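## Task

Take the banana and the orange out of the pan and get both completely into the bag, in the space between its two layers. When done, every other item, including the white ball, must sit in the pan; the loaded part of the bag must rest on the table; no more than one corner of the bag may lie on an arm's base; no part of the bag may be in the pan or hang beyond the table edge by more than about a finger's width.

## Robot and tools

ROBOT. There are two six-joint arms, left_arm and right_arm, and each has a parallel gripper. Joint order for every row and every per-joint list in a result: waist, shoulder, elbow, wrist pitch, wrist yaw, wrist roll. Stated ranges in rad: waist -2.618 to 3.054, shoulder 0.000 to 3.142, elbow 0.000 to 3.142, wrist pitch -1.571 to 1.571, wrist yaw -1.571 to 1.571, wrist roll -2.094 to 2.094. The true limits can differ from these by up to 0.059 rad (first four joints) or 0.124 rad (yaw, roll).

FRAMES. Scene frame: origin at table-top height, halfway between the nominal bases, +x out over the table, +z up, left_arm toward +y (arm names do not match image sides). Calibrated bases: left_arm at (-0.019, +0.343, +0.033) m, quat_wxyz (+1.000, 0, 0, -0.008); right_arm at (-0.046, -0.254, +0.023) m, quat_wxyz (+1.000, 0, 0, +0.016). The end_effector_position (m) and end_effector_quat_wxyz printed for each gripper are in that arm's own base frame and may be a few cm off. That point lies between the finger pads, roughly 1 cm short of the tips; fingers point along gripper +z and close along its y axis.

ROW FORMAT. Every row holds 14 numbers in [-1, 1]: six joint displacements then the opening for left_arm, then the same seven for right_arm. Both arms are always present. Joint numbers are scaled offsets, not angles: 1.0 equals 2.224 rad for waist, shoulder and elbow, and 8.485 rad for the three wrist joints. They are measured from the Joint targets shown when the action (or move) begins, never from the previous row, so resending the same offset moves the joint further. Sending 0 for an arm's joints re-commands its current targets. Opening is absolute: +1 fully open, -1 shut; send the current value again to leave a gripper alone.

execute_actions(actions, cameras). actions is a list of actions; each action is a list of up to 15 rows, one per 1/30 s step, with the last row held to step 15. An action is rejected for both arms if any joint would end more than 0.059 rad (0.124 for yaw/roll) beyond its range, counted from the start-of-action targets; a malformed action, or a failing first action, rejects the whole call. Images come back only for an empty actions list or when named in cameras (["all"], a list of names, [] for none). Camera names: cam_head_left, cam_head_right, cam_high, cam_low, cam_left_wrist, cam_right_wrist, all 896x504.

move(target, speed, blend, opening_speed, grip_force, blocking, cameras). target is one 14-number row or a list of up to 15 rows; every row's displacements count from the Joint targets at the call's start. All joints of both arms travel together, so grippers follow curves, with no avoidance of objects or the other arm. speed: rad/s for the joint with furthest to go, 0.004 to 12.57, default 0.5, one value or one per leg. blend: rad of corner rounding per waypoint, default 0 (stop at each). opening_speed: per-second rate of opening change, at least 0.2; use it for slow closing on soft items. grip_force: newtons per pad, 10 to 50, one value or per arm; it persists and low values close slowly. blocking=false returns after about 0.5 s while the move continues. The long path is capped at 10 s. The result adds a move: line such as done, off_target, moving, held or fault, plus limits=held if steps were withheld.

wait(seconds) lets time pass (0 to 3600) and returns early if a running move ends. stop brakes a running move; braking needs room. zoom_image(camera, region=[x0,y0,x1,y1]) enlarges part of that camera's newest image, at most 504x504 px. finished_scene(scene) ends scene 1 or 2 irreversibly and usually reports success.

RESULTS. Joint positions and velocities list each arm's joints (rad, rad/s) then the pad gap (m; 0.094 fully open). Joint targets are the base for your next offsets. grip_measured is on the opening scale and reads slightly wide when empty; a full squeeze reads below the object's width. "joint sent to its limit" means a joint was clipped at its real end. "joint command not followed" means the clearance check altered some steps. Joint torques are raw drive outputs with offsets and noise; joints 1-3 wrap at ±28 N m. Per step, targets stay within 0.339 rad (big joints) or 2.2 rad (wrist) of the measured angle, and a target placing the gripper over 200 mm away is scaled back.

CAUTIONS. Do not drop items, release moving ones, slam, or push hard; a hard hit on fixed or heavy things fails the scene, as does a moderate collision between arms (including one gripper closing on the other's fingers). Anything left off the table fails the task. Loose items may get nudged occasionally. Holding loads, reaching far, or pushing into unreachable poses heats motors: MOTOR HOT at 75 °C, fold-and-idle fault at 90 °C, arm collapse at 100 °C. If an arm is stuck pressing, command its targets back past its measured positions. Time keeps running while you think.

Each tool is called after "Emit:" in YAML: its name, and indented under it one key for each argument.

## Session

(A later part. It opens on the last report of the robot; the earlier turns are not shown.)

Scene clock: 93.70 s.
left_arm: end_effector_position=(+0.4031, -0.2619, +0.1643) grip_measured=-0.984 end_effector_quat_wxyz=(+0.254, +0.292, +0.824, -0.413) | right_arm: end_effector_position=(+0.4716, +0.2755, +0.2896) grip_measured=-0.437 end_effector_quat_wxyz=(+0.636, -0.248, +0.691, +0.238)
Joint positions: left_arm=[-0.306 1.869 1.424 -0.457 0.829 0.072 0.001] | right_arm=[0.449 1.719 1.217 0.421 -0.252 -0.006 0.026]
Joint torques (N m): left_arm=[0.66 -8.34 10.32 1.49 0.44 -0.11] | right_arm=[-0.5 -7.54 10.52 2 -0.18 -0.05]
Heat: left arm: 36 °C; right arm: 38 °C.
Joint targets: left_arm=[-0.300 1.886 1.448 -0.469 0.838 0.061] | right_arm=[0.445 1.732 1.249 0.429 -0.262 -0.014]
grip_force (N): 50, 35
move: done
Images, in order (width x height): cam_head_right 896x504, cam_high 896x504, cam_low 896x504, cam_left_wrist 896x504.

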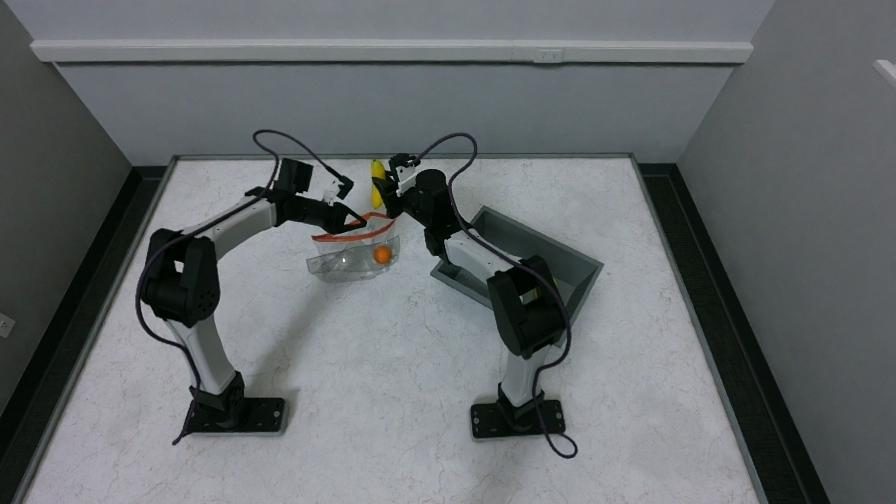

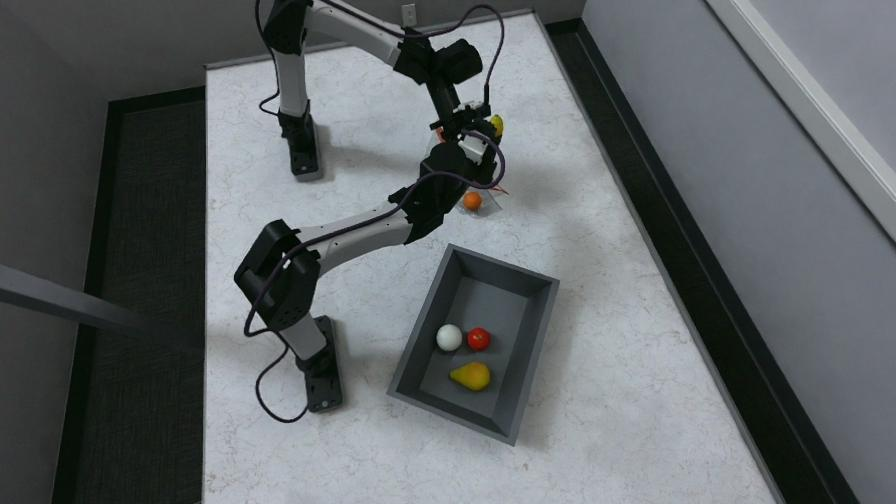

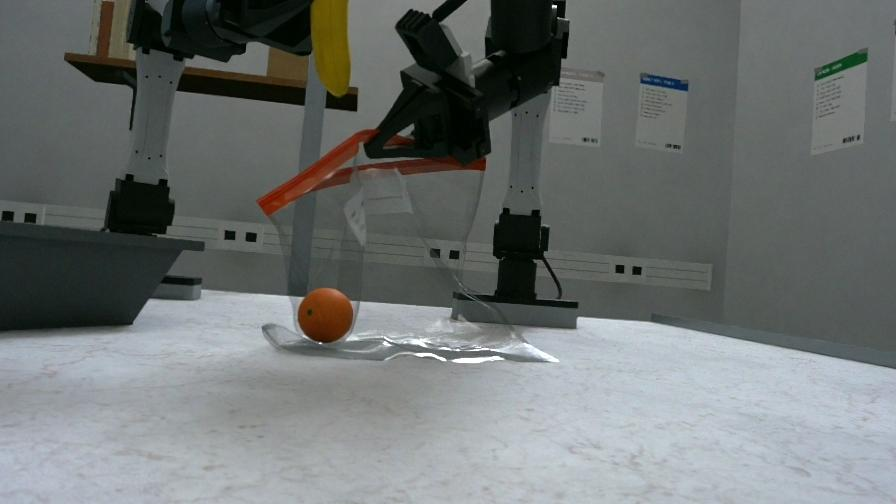

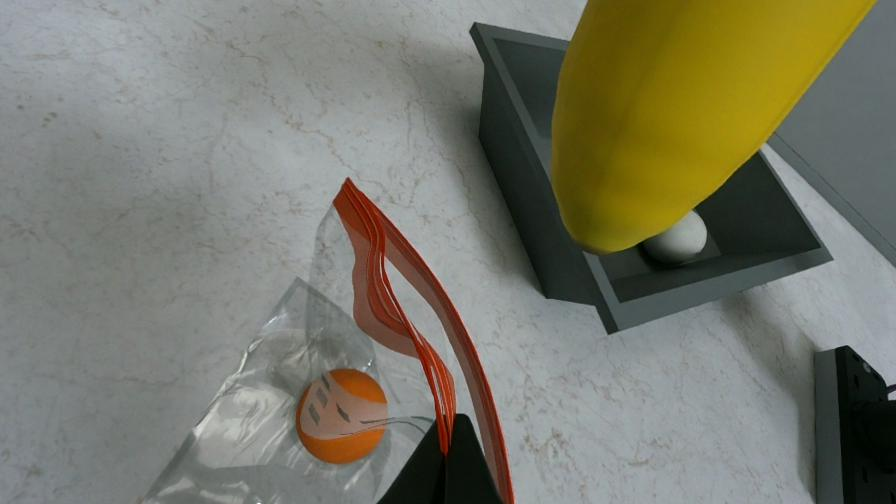

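Emit:
move:
  target:
    - [0,0,0,0,0,0,-1,0.2846,-0.3233,-0.1906,-0.0691,0.1131,0.0284,-0.9]
    - [-0.0297,-0.0916,-0.1883,0.0253,0,0,-1,0.2846,-0.3233,-0.1906,-0.0691,0.1131,0.0284,-0.9]
  speed: [0.8, 0.35]
  blend: [0.15, 0]
  cameras: ["cam_left_wrist", "cam_low", "cam_high", "cam_head_right", "cam_right_wrist"]

Emit:
zoom_image:
  camera: "cam_high"
  region: [370, 100, 510, 220]

Scene clock: 99.50 s.
left_arm: end_effector_position=(+0.3289, -0.2610, +0.1151) grip_measured=-0.984 end_effector_quat_wxyz=(+0.228, +0.309, +0.823, -0.420) | right_arm: end_effector_position=(+0.2555, +0.2376, +0.2751) grip_measured=-0.437 end_effector_quat_wxyz=(+0.593, -0.147, +0.785, +0.100)
Joint positions: left_arm=[-0.36 1.711 1.04 -0.264 0.829 0.071 0.001] | right_arm=[1.071 1.03 0.828 -0.163 0.686 0.219 0.026]
Joint torques (N m): left_arm=[-0.24 -10.06 6.49 1.67 0.46 -0.11] | right_arm=[0.75 -4.26 7.23 1.81 0.21 0.12]
Heat: left arm: 35 °C; right arm: 38 °C.
Joint targets: left_arm=[-0.366 1.683 1.030 -0.255 0.838 0.061] | right_arm=[1.078 1.013 0.825 -0.157 0.697 0.227]
grip_force (N): 50, 35
move: done
Images, in order (width x height): cam_head_right 896x504, cam_high 896x504, cam_low 896x504, cam_left_wrist 896x504, cam_right_wrist 896x504.

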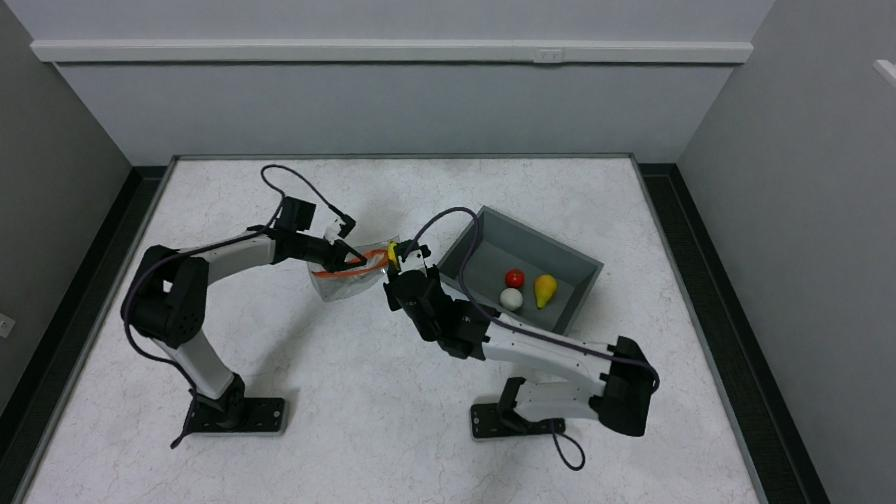

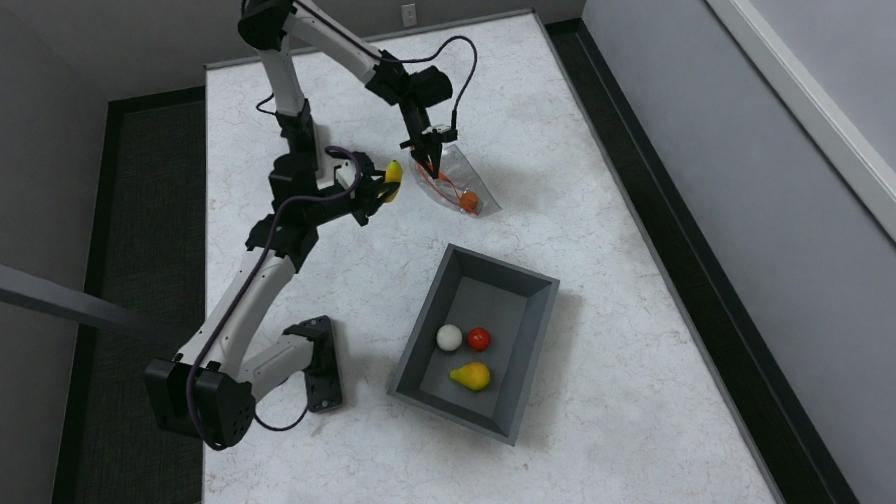

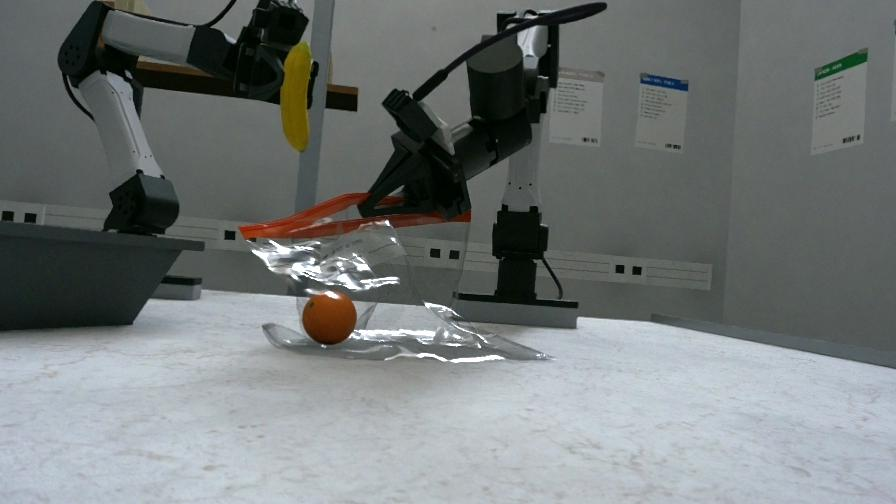

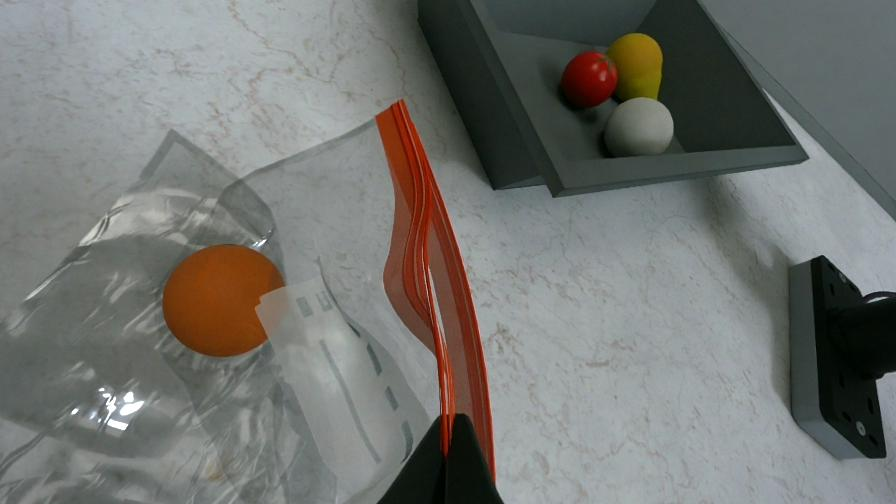

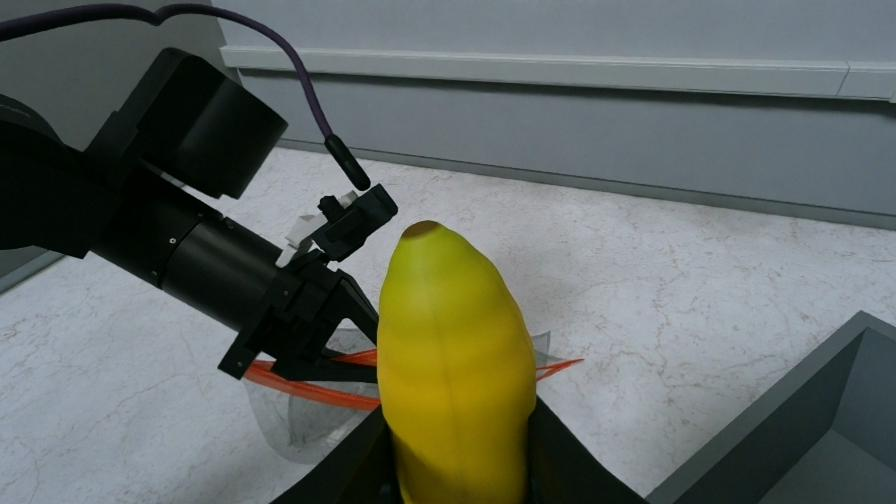

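Scaled by 3.600 from the camera's image (finer frame: 1280x720).

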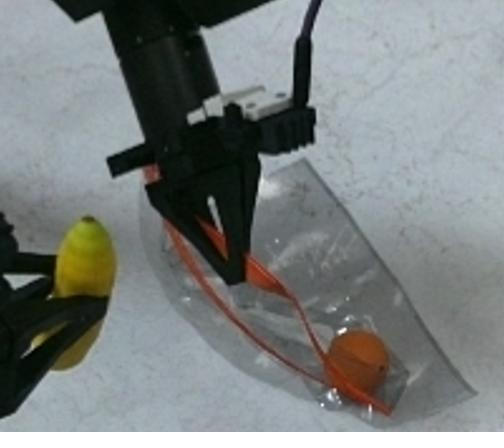

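Emit:
move:
  target:
    - [0.0175,0.1057,0.0112,0.0249,0,0,-1,-0.1515,0.4915,0.4811,-0.1417,-0.0821,0.0396,-0.9]
    - [0.0175,0.1057,0.0112,0.0249,0,0,-1,-0.1515,0.5194,0.3462,-0.0992,-0.0821,0.0396,-0.9]
  speed: [0.8, 0.3]
  blend: [0.05, 0]
  cameras: ["cam_left_wrist", "cam_low", "cam_high", "cam_right_wrist"]

Emit:
zoom_image:
  camera: "cam_high"
  region: [350, 100, 530, 240]

Scene clock: 104.57 s.
left_arm: end_effector_position=(+0.3619, -0.2615, +0.0644) grip_measured=-0.984 end_effector_quat_wxyz=(+0.242, +0.302, +0.823, -0.417) | right_arm: end_effector_position=(+0.2995, +0.2732, +0.0056) grip_measured=-0.437 end_effector_quat_wxyz=(+0.003, -0.094, +0.996, -0.004)
Joint positions: left_arm=[-0.334 1.902 1.04 -0.052 0.829 0.071 0.001] | right_arm=[0.744 2.158 1.597 -1.01 0.01 0.555 0.026]
Joint torques (N m): left_arm=[0.75 -7.73 8.34 1.72 0.45 -0.11] | right_arm=[-0.24 -9.83 5.76 0.37 -0.08 0.13]
Heat: left arm: 35 °C; right arm: 37 °C.
Joint targets: left_arm=[-0.328 1.918 1.055 -0.043 0.838 0.061] | right_arm=[0.741 2.168 1.595 -0.999 0.001 0.562]
grip_force (N): 50, 35
move: done
Images, in order (width x height): cam_high 896x504, cam_low 896x504, cam_left_wrist 896x504, cam_right_wrist 896x504.

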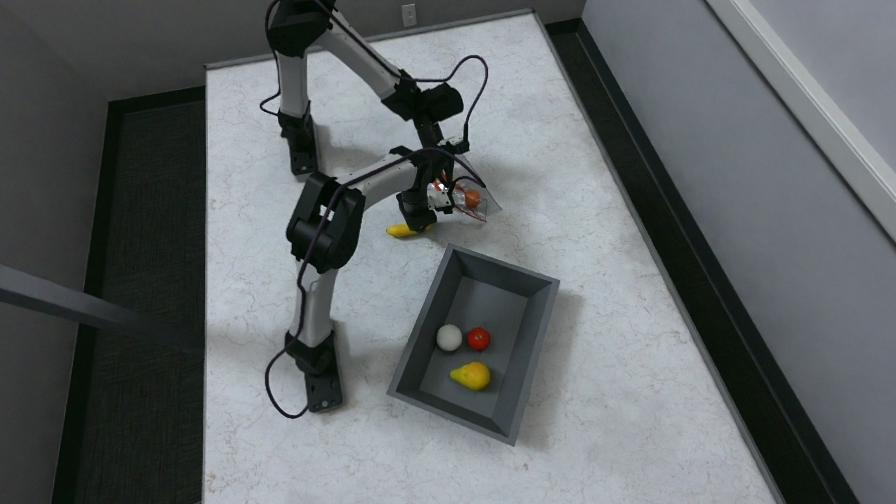

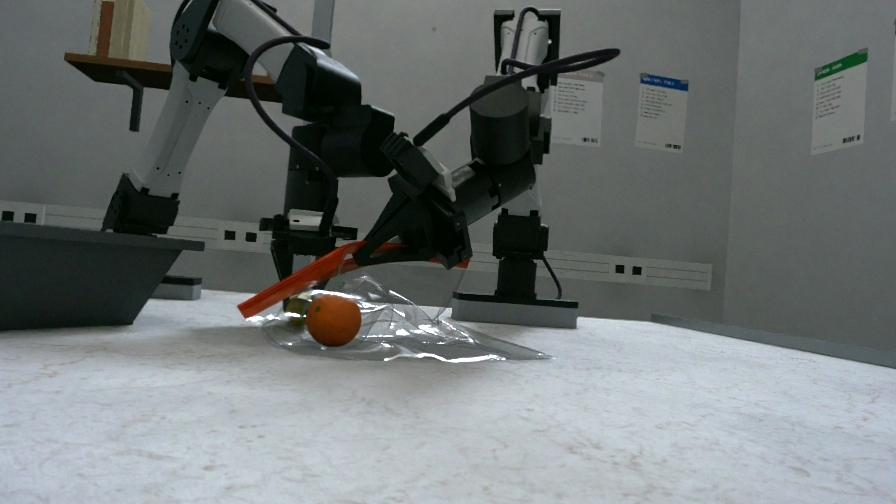

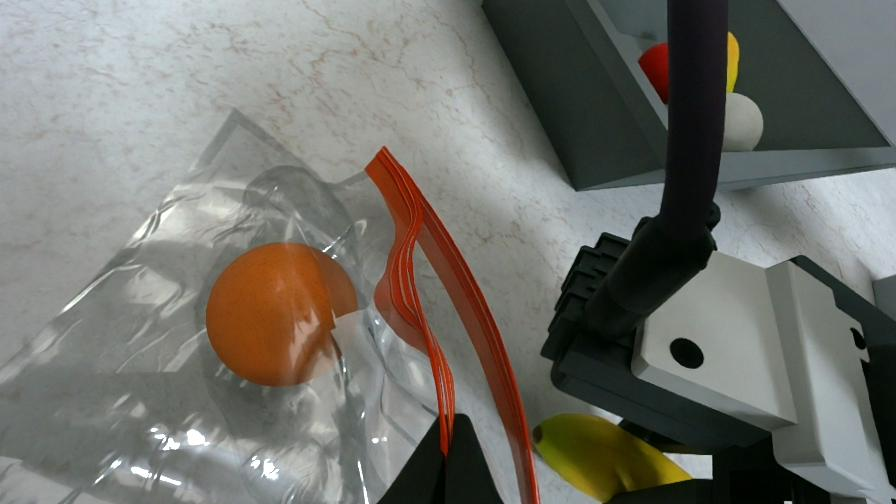

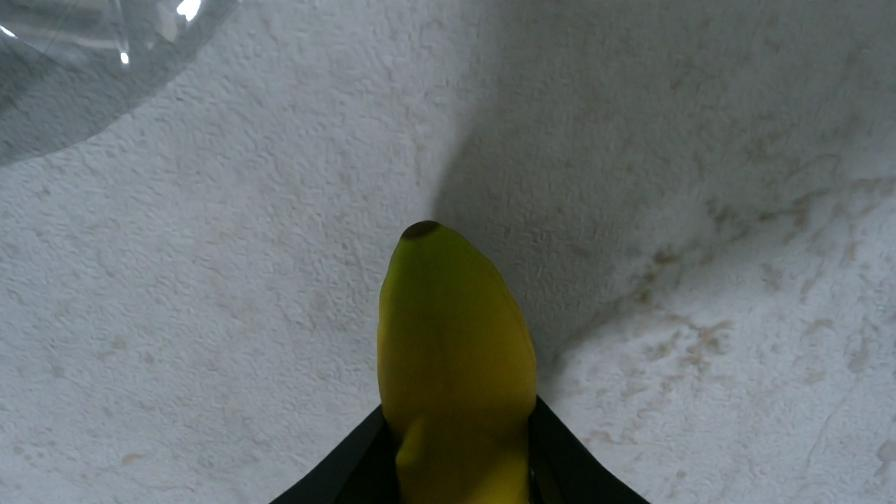

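Scaled by 2.800 from the camera's image (finer frame: 1280x720).

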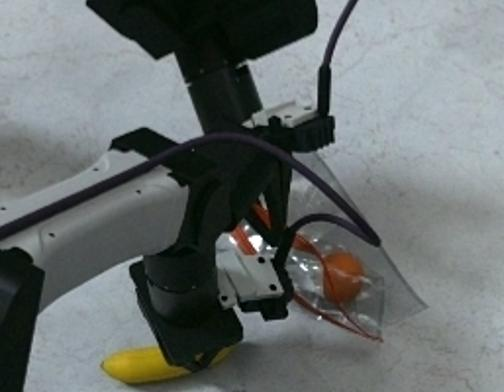

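Emit:
move:
  target:
    - [0,0,0,0,0,0,-1,0,0.0034,-0.0055,0.0024,0,0,-0.9]
    - [0,0,0,0,0,0,-1,0,0.0034,-0.0055,0.0024,0,0,0.25]
    - [0,0,0,0,0,0,-1,0,-0.0279,0.1349,-0.0424,0,0,0.25]
    - [0,0,0,0,0,0,-1,0.0333,-0.1057,0.0396,-0.0378,0,0.0088,0.25]
  speed: [0.2, 0.5, 0.6, 0.6]
  blend: [0, 0, 0.1, 0]
  opening_speed: 1.0
  cameras: ["cam_left_wrist", "cam_low", "cam_high", "cam_right_wrist"]

Emit:
zoom_image:
  camera: "cam_high"
  region: [350, 100, 530, 240]

Scene clock: 105.73 s.
left_arm: end_effector_position=(+0.3619, -0.2615, +0.0644) grip_measured=-0.984 end_effector_quat_wxyz=(+0.242, +0.302, +0.823, -0.417) | right_arm: end_effector_position=(+0.3000, +0.2736, +0.0052) grip_measured=-0.437 end_effector_quat_wxyz=(+0.004, -0.094, +0.996, -0.003)
Joint positions: left_arm=[-0.334 1.902 1.04 -0.052 0.829 0.071 0.001] | right_arm=[0.744 2.158 1.595 -1.006 0.01 0.555 0.026]
Joint torques (N m): left_arm=[0.73 -7.76 8.34 1.72 0.45 -0.11] | right_arm=[0.02 -10.69 6.08 0.27 0.01 0.05]
Heat: left arm: 35 °C; right arm: 38 °C.
Joint targets: left_arm=[-0.328 1.918 1.055 -0.043 0.838 0.061] | right_arm=[0.744 2.158 1.596 -1.006 0.010 0.555]
Tool commands: left_gripper/opening=-1.0 right_gripper/opening=-0.9
grip_force (N): 50, 35
move: held (right_arm; a check stopped the path); path passed 0 of 4 targets; target 2's new numbers were not sent; limits=held; right_arm: the wrist pitch is farthest, 0.314 rad from its target
joint command not followed: on one or more control steps a check withheld the commanded joint targets of the right arm, and it was not sent them on those steps.
cause: the commanded joint targets, or the way to them, would bring a part of the robot too close to another arm (this arm's wrist (the part past the wrist pitch) and the left arm's fingers, 2 mm apart when this arm was first held).
Images, in order (width x height): cam_high 896x504, cam_low 896x504, cam_left_wrist 896x504, cam_right_wrist 896x504.

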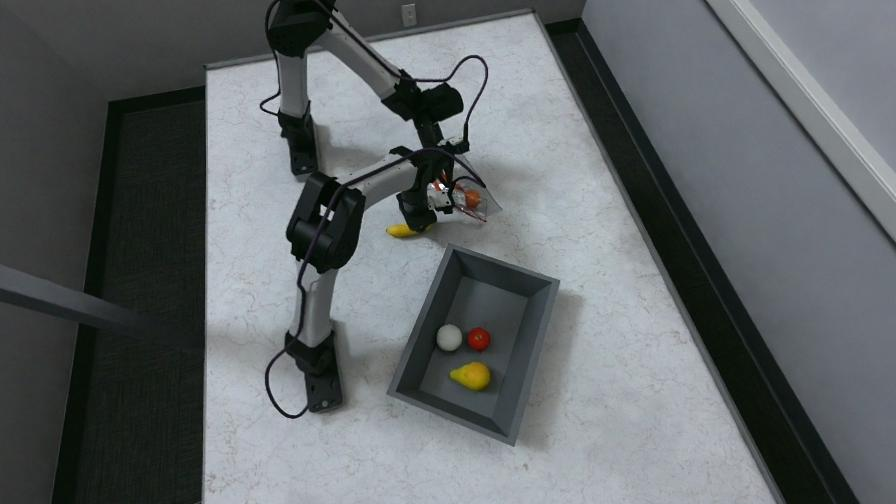

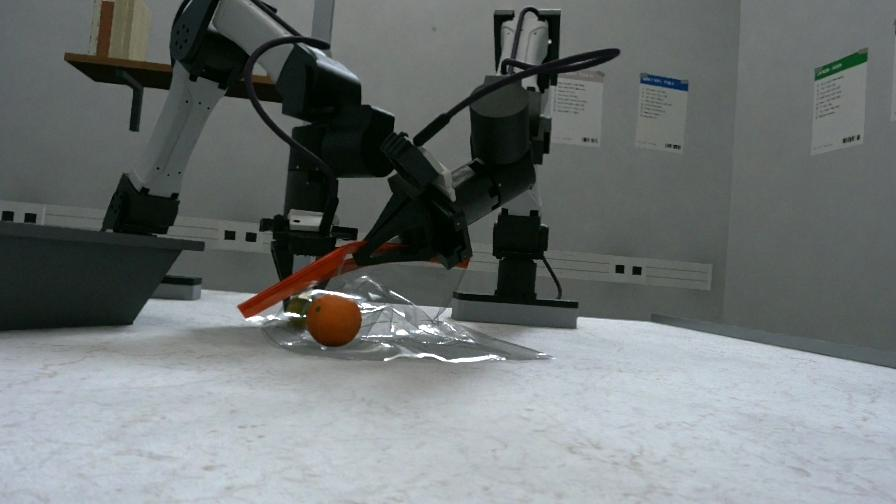

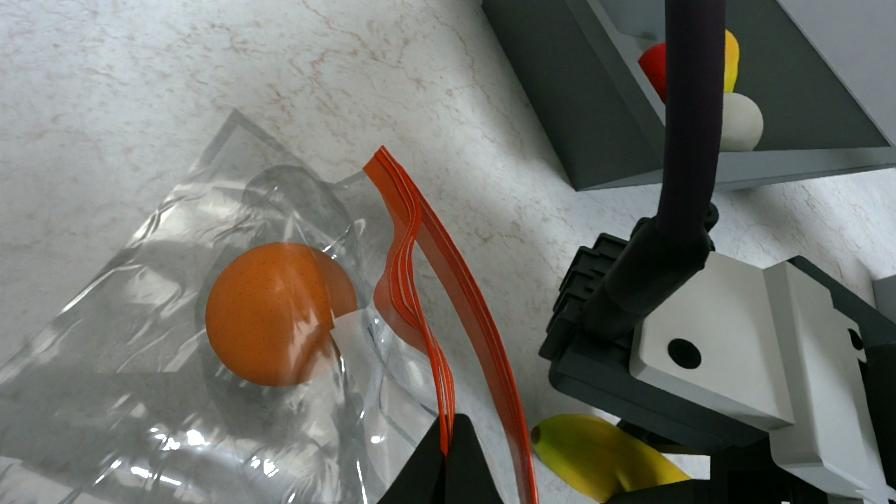

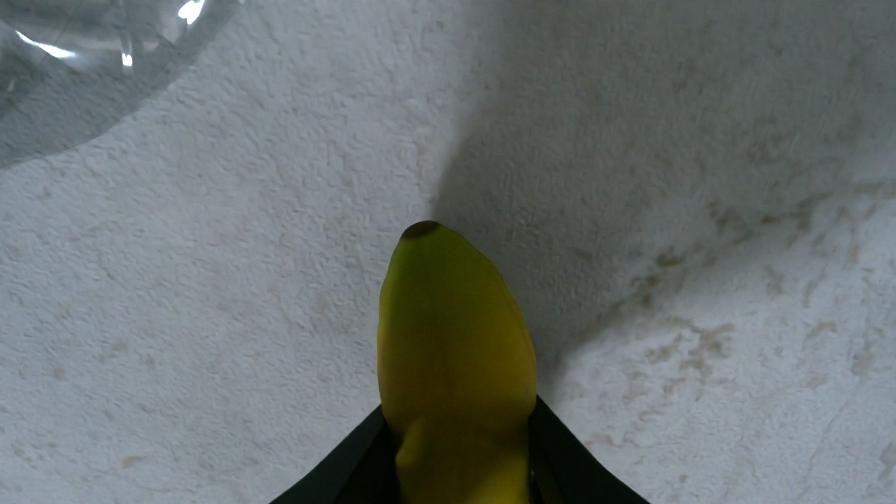

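Scaled by 2.800 from the camera's image (finer frame: 1280x720).

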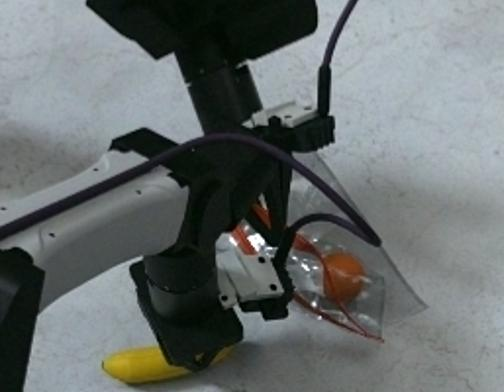

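Emit:
move:
  target:
    - [0,0,0,0,0,0,-1,-0.0064,-0.0692,-0.1144,0.0115,-0.0012,-0.0004,-0.9]
    - [0,0,0,0,0,0,-1,-0.0064,-0.0648,-0.1196,0.014,-0.0012,-0.0004,-0.9]
    - [0,0,0,0,0,0,-1,-0.0064,-0.0648,-0.1196,0.014,-0.0012,-0.0004,0.25]
    - [0,0,0,0,0,0,-1,-0.0064,-0.1099,0.027,-0.0362,-0.0012,-0.0004,0.25]
    - [0,0,0,0,0,0,-1,0.0301,-0.1808,-0.0634,-0.0311,-0.0012,0.0092,0.25]
  speed: [0.4, 0.2, 0.5, 0.6, 0.6]
  blend: [0.01, 0, 0, 0.1, 0]
  opening_speed: 1.0
  cameras: ["cam_left_wrist", "cam_low", "cam_high", "cam_right_wrist"]

Emit:
zoom_image:
  camera: "cam_high"
  region: [350, 100, 530, 240]

Scene clock: 110.70 s.
left_arm: end_effector_position=(+0.3619, -0.2615, +0.0644) grip_measured=-0.984 end_effector_quat_wxyz=(+0.242, +0.302, +0.823, -0.417) | right_arm: end_effector_position=(+0.2213, +0.2312, +0.0999) grip_measured=+0.249 end_effector_quat_wxyz=(-0.013, -0.092, +0.996, -0.012)
Joint positions: left_arm=[-0.334 1.902 1.04 -0.052 0.829 0.071 0.001] | right_arm=[0.808 1.792 1.459 -1.274 0.001 0.625 0.059]
Joint torques (N m): left_arm=[0.75 -7.77 8.32 1.72 0.46 -0.11] | right_arm=[0.32 -10.84 5.71 0.24 -0.02 0.09]
Heat: left arm: 34 °C; right arm: 39 °C.
Joint targets: left_arm=[-0.328 1.918 1.055 -0.043 0.838 0.061] | right_arm=[0.811 1.756 1.455 -1.270 -0.001 0.633]
grip_force (N): 50, 35
move: off_target (right_arm); right_arm: the shoulder is farthest, 0.036 rad from its target
Images, in order (width x height): cam_high 896x504, cam_low 896x504, cam_left_wrist 896x504, cam_right_wrist 896x504.

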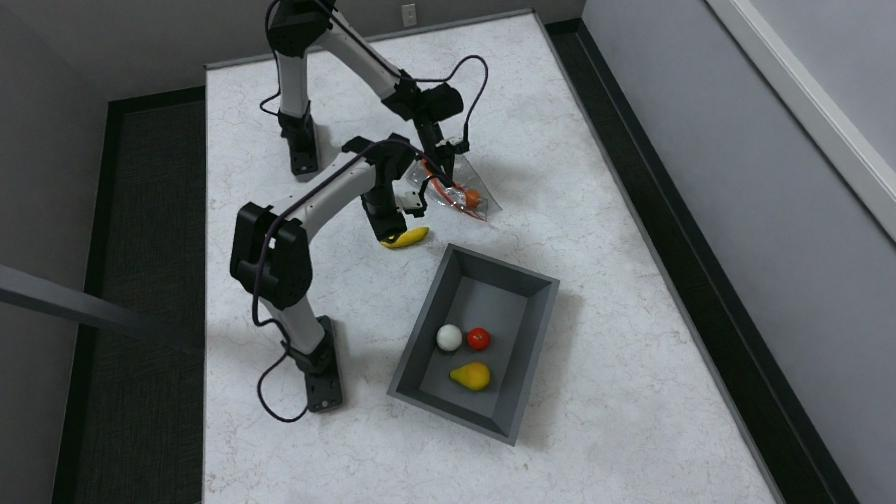

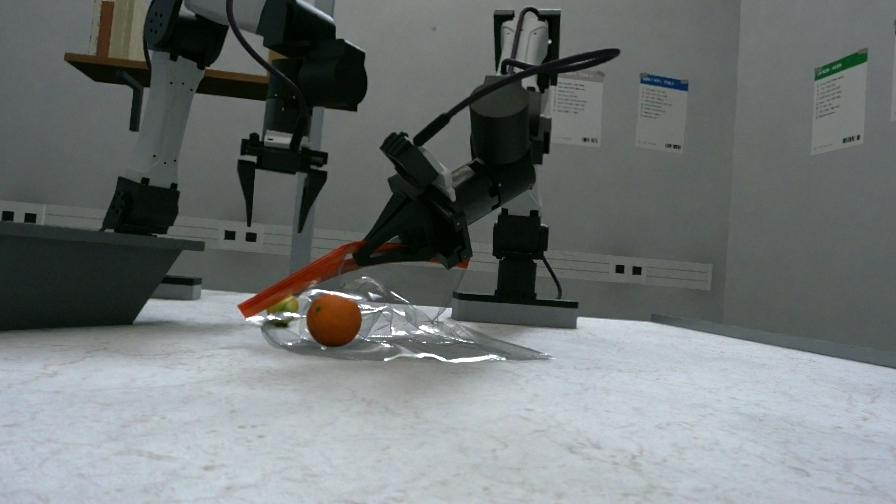

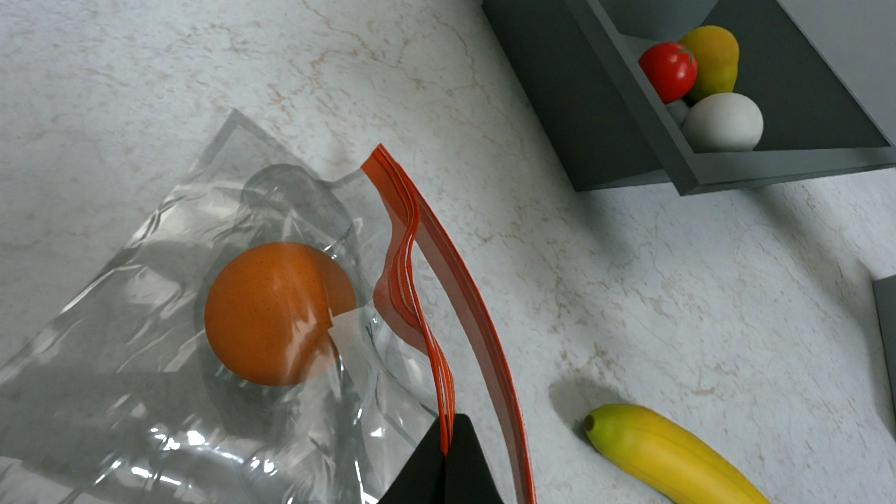

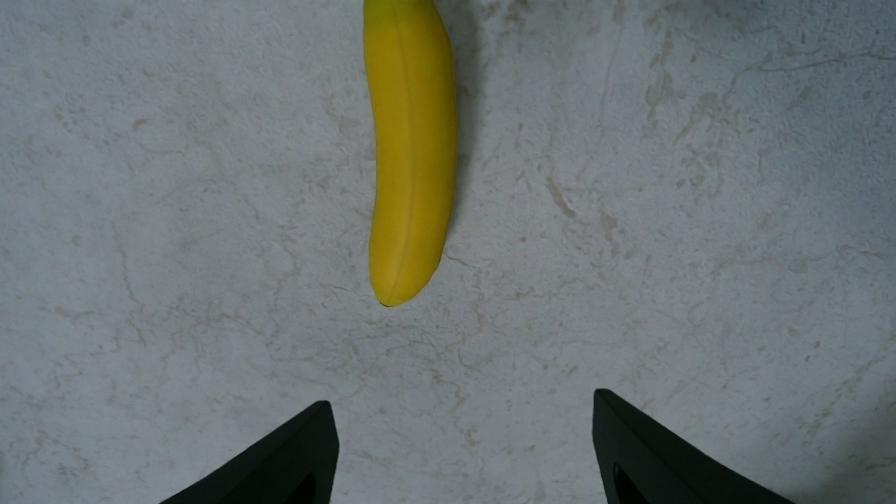

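Scaled by 2.800 from the camera's image (finer frame: 1280x720).

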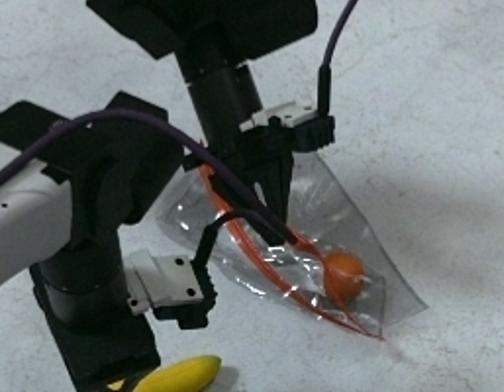

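Emit:
move:
  target:
    - [0,0,0,0,0,0,-1,0.0194,0.025,0.0306,-0.0014,0,0.0051,0.25]
    - [0,0,0,0,0,0,-1,0.0194,0.0745,-0.1125,0.049,0,0.0051,0.25]
    - [0,0,0,0,0,0,-1,0.0194,0.0745,-0.1125,0.049,0,0.0051,-0.9]
    - [0,0,0,0,0,0,-1,0.0194,0.056,-0.0868,0.0375,0,0.0051,-0.9]
  speed: [0.5, 0.5, 0.5, 0.3]
  blend: [0.05, 0, 0, 0]
  opening_speed: 1.2
  grip_force: [50, 45]
  cameras: ["cam_left_wrist", "cam_low", "cam_high", "cam_right_wrist"]

Emit:
zoom_image:
  camera: "cam_high"
  region: [350, 100, 530, 240]

Scene clock: 117.40 s.
left_arm: end_effector_position=(+0.3619, -0.2615, +0.0644) grip_measured=-0.984 end_effector_quat_wxyz=(+0.242, +0.302, +0.823, -0.417) | right_arm: end_effector_position=(+0.2147, +0.2445, +0.0080) grip_measured=-0.454 end_effector_quat_wxyz=(-0.017, -0.091, +0.996, -0.017)
Joint positions: left_arm=[-0.334 1.902 1.04 -0.052 0.829 0.071 0.001] | right_arm=[0.851 1.914 1.239 -0.945 0.001 0.669 0.026]
Joint torques (N m): left_arm=[0.69 -7.73 8.34 1.73 0.45 -0.12] | right_arm=[0.31 -11.37 7.65 0.1 -0.01 0.13]
Heat: left arm: 34 °C; right arm: 39 °C.
Joint targets: left_arm=[-0.328 1.918 1.055 -0.043 0.838 0.061] | right_arm=[0.854 1.881 1.261 -0.952 -0.001 0.676]
grip_force (N): 50, 45
move: done; blend cut to 0.034 rad at target 1
Images, in order (width x height): cam_high 896x504, cam_low 896x504, cam_left_wrist 896x504, cam_right_wrist 896x504.

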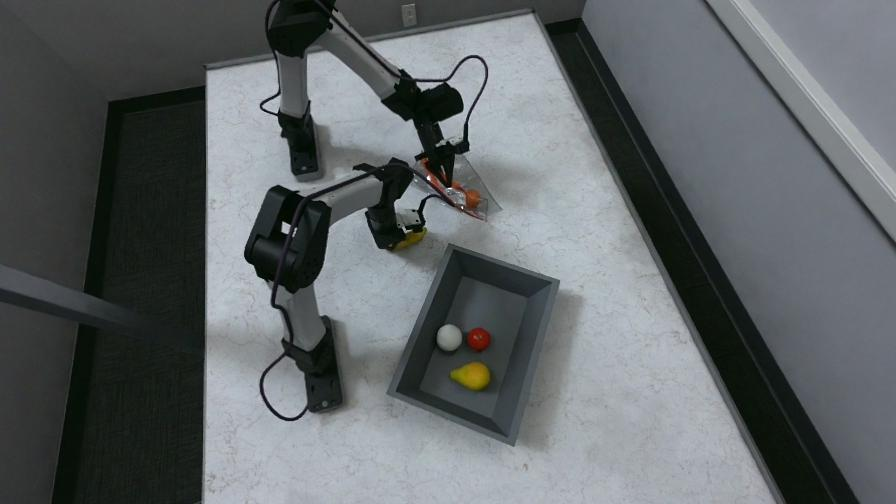

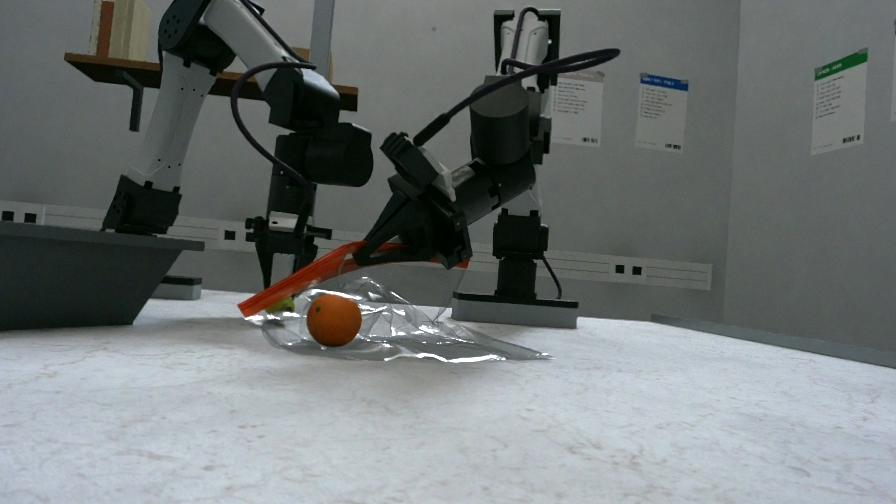

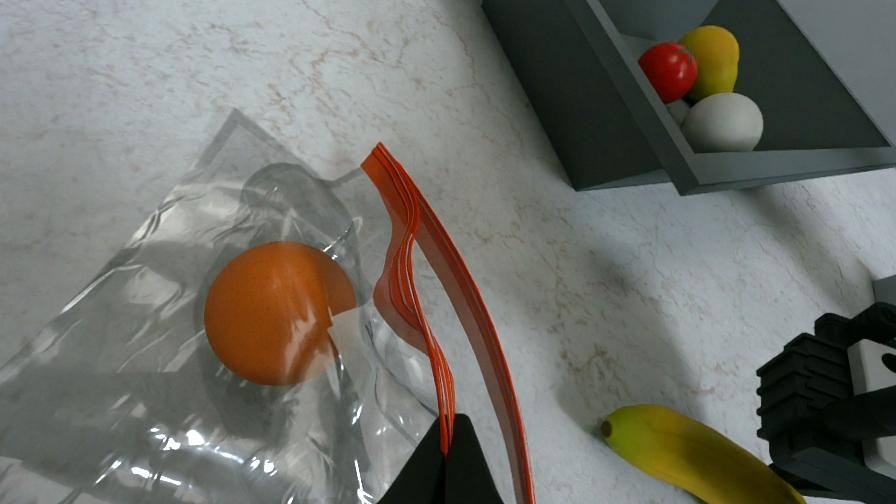

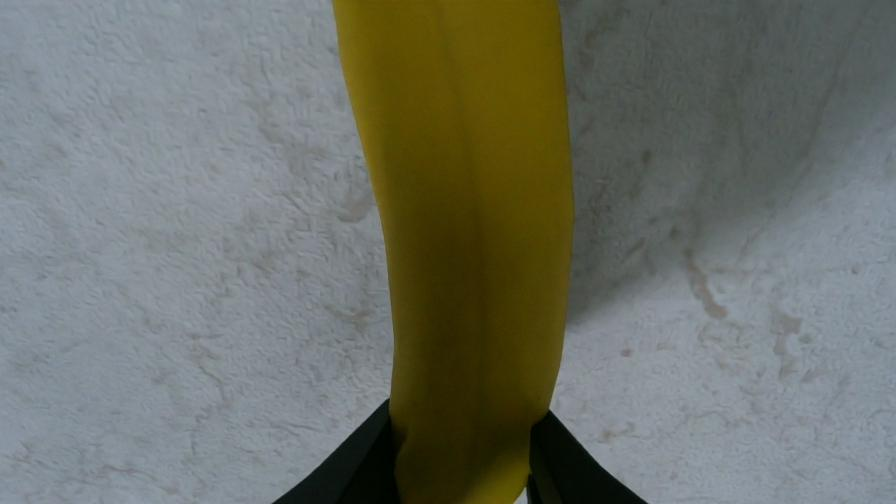

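Scaled by 2.800 from the camera's image (finer frame: 1280x720).

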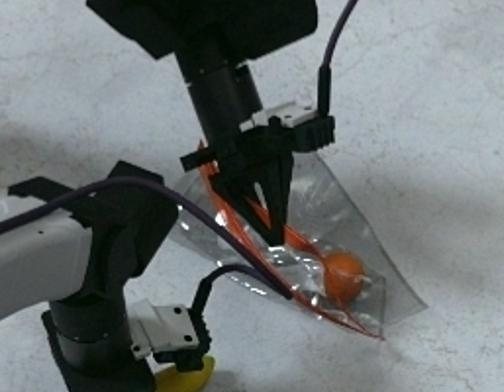

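Emit:
move:
  target:
    - [0,0,0,0,0,0,-1,0.071,-0.1313,-0.1812,0.0502,0.0364,0.0088,-0.9]
    - [0,0,0,0,0,0,-1,0.0184,-0.0103,-0.0396,0.0474,0.0336,0,-0.9]
  speed: [0.5, 0.4]
  blend: [0.06, 0]
  cameras: ["cam_left_wrist", "cam_low", "cam_high", "cam_right_wrist"]

Emit:
zoom_image:
  camera: "cam_high"
  region: [350, 100, 530, 240]

Scene clock: 125.73 s.
left_arm: end_effector_position=(+0.3619, -0.2615, +0.0644) grip_measured=-0.984 end_effector_quat_wxyz=(+0.242, +0.302, +0.823, -0.417) | right_arm: end_effector_position=(+0.2831, +0.2781, +0.0272) grip_measured=-0.454 end_effector_quat_wxyz=(+0.210, -0.082, +0.974, +0.014)
Joint positions: left_arm=[-0.334 1.902 1.04 -0.052 0.829 0.071 0.001] | right_arm=[0.899 1.846 1.148 -0.552 0.283 0.685 0.026]
Joint torques (N m): left_arm=[0.72 -7.73 8.32 1.71 0.45 -0.11] | right_arm=[-0.42 -7.25 8.54 0.89 0.16 -0.02]
Heat: left arm: 34 °C; right arm: 39 °C.
Joint targets: left_arm=[-0.328 1.918 1.055 -0.043 0.838 0.061] | right_arm=[0.895 1.858 1.174 -0.550 0.285 0.676]
grip_force (N): 50, 45
move: done
Images, in order (width x height): cam_high 896x504, cam_low 896x504, cam_left_wrist 896x504, cam_right_wrist 896x504.

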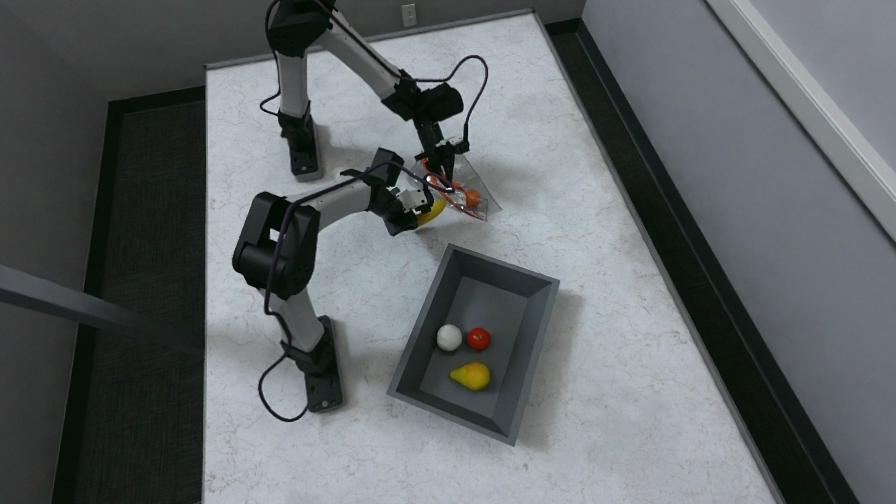

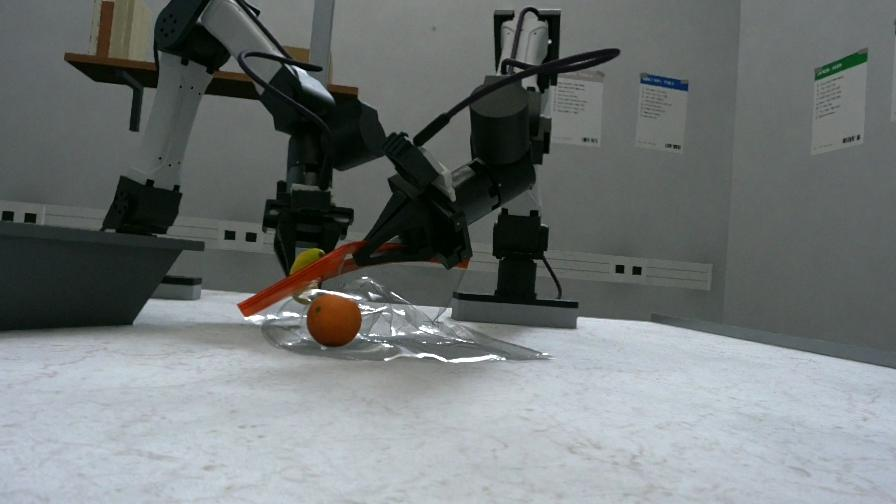

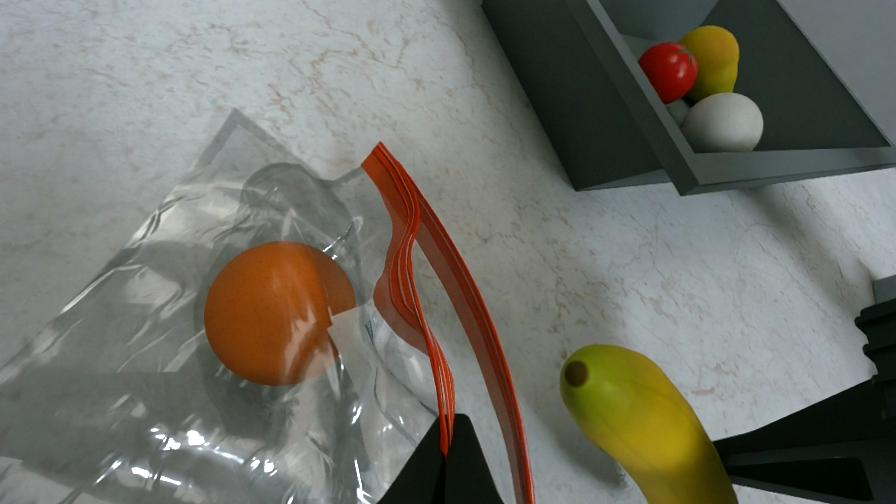

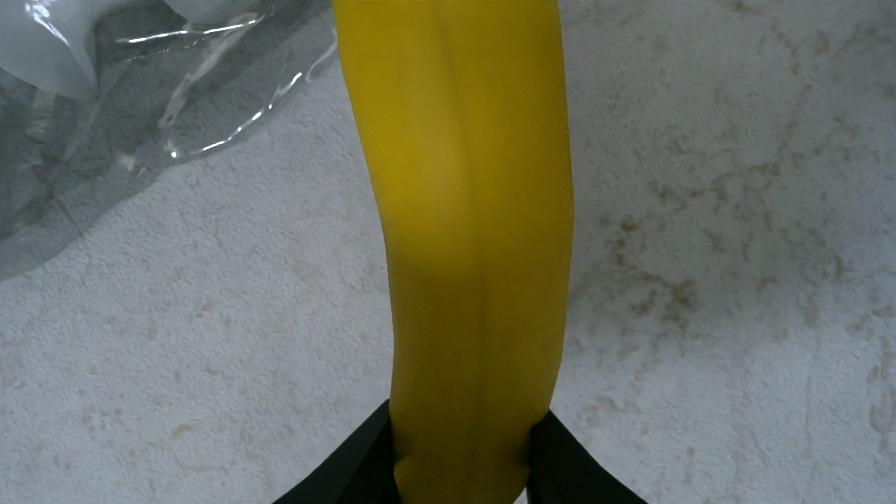

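Scaled by 2.800 from the camera's image (finer frame: 1280x720).

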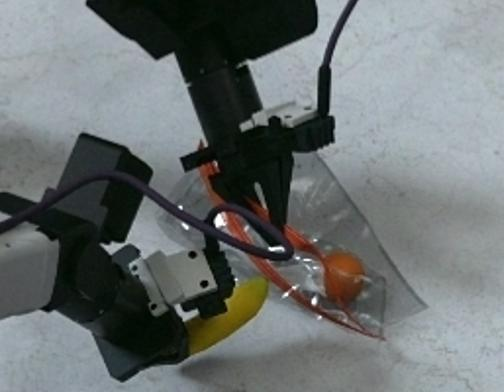

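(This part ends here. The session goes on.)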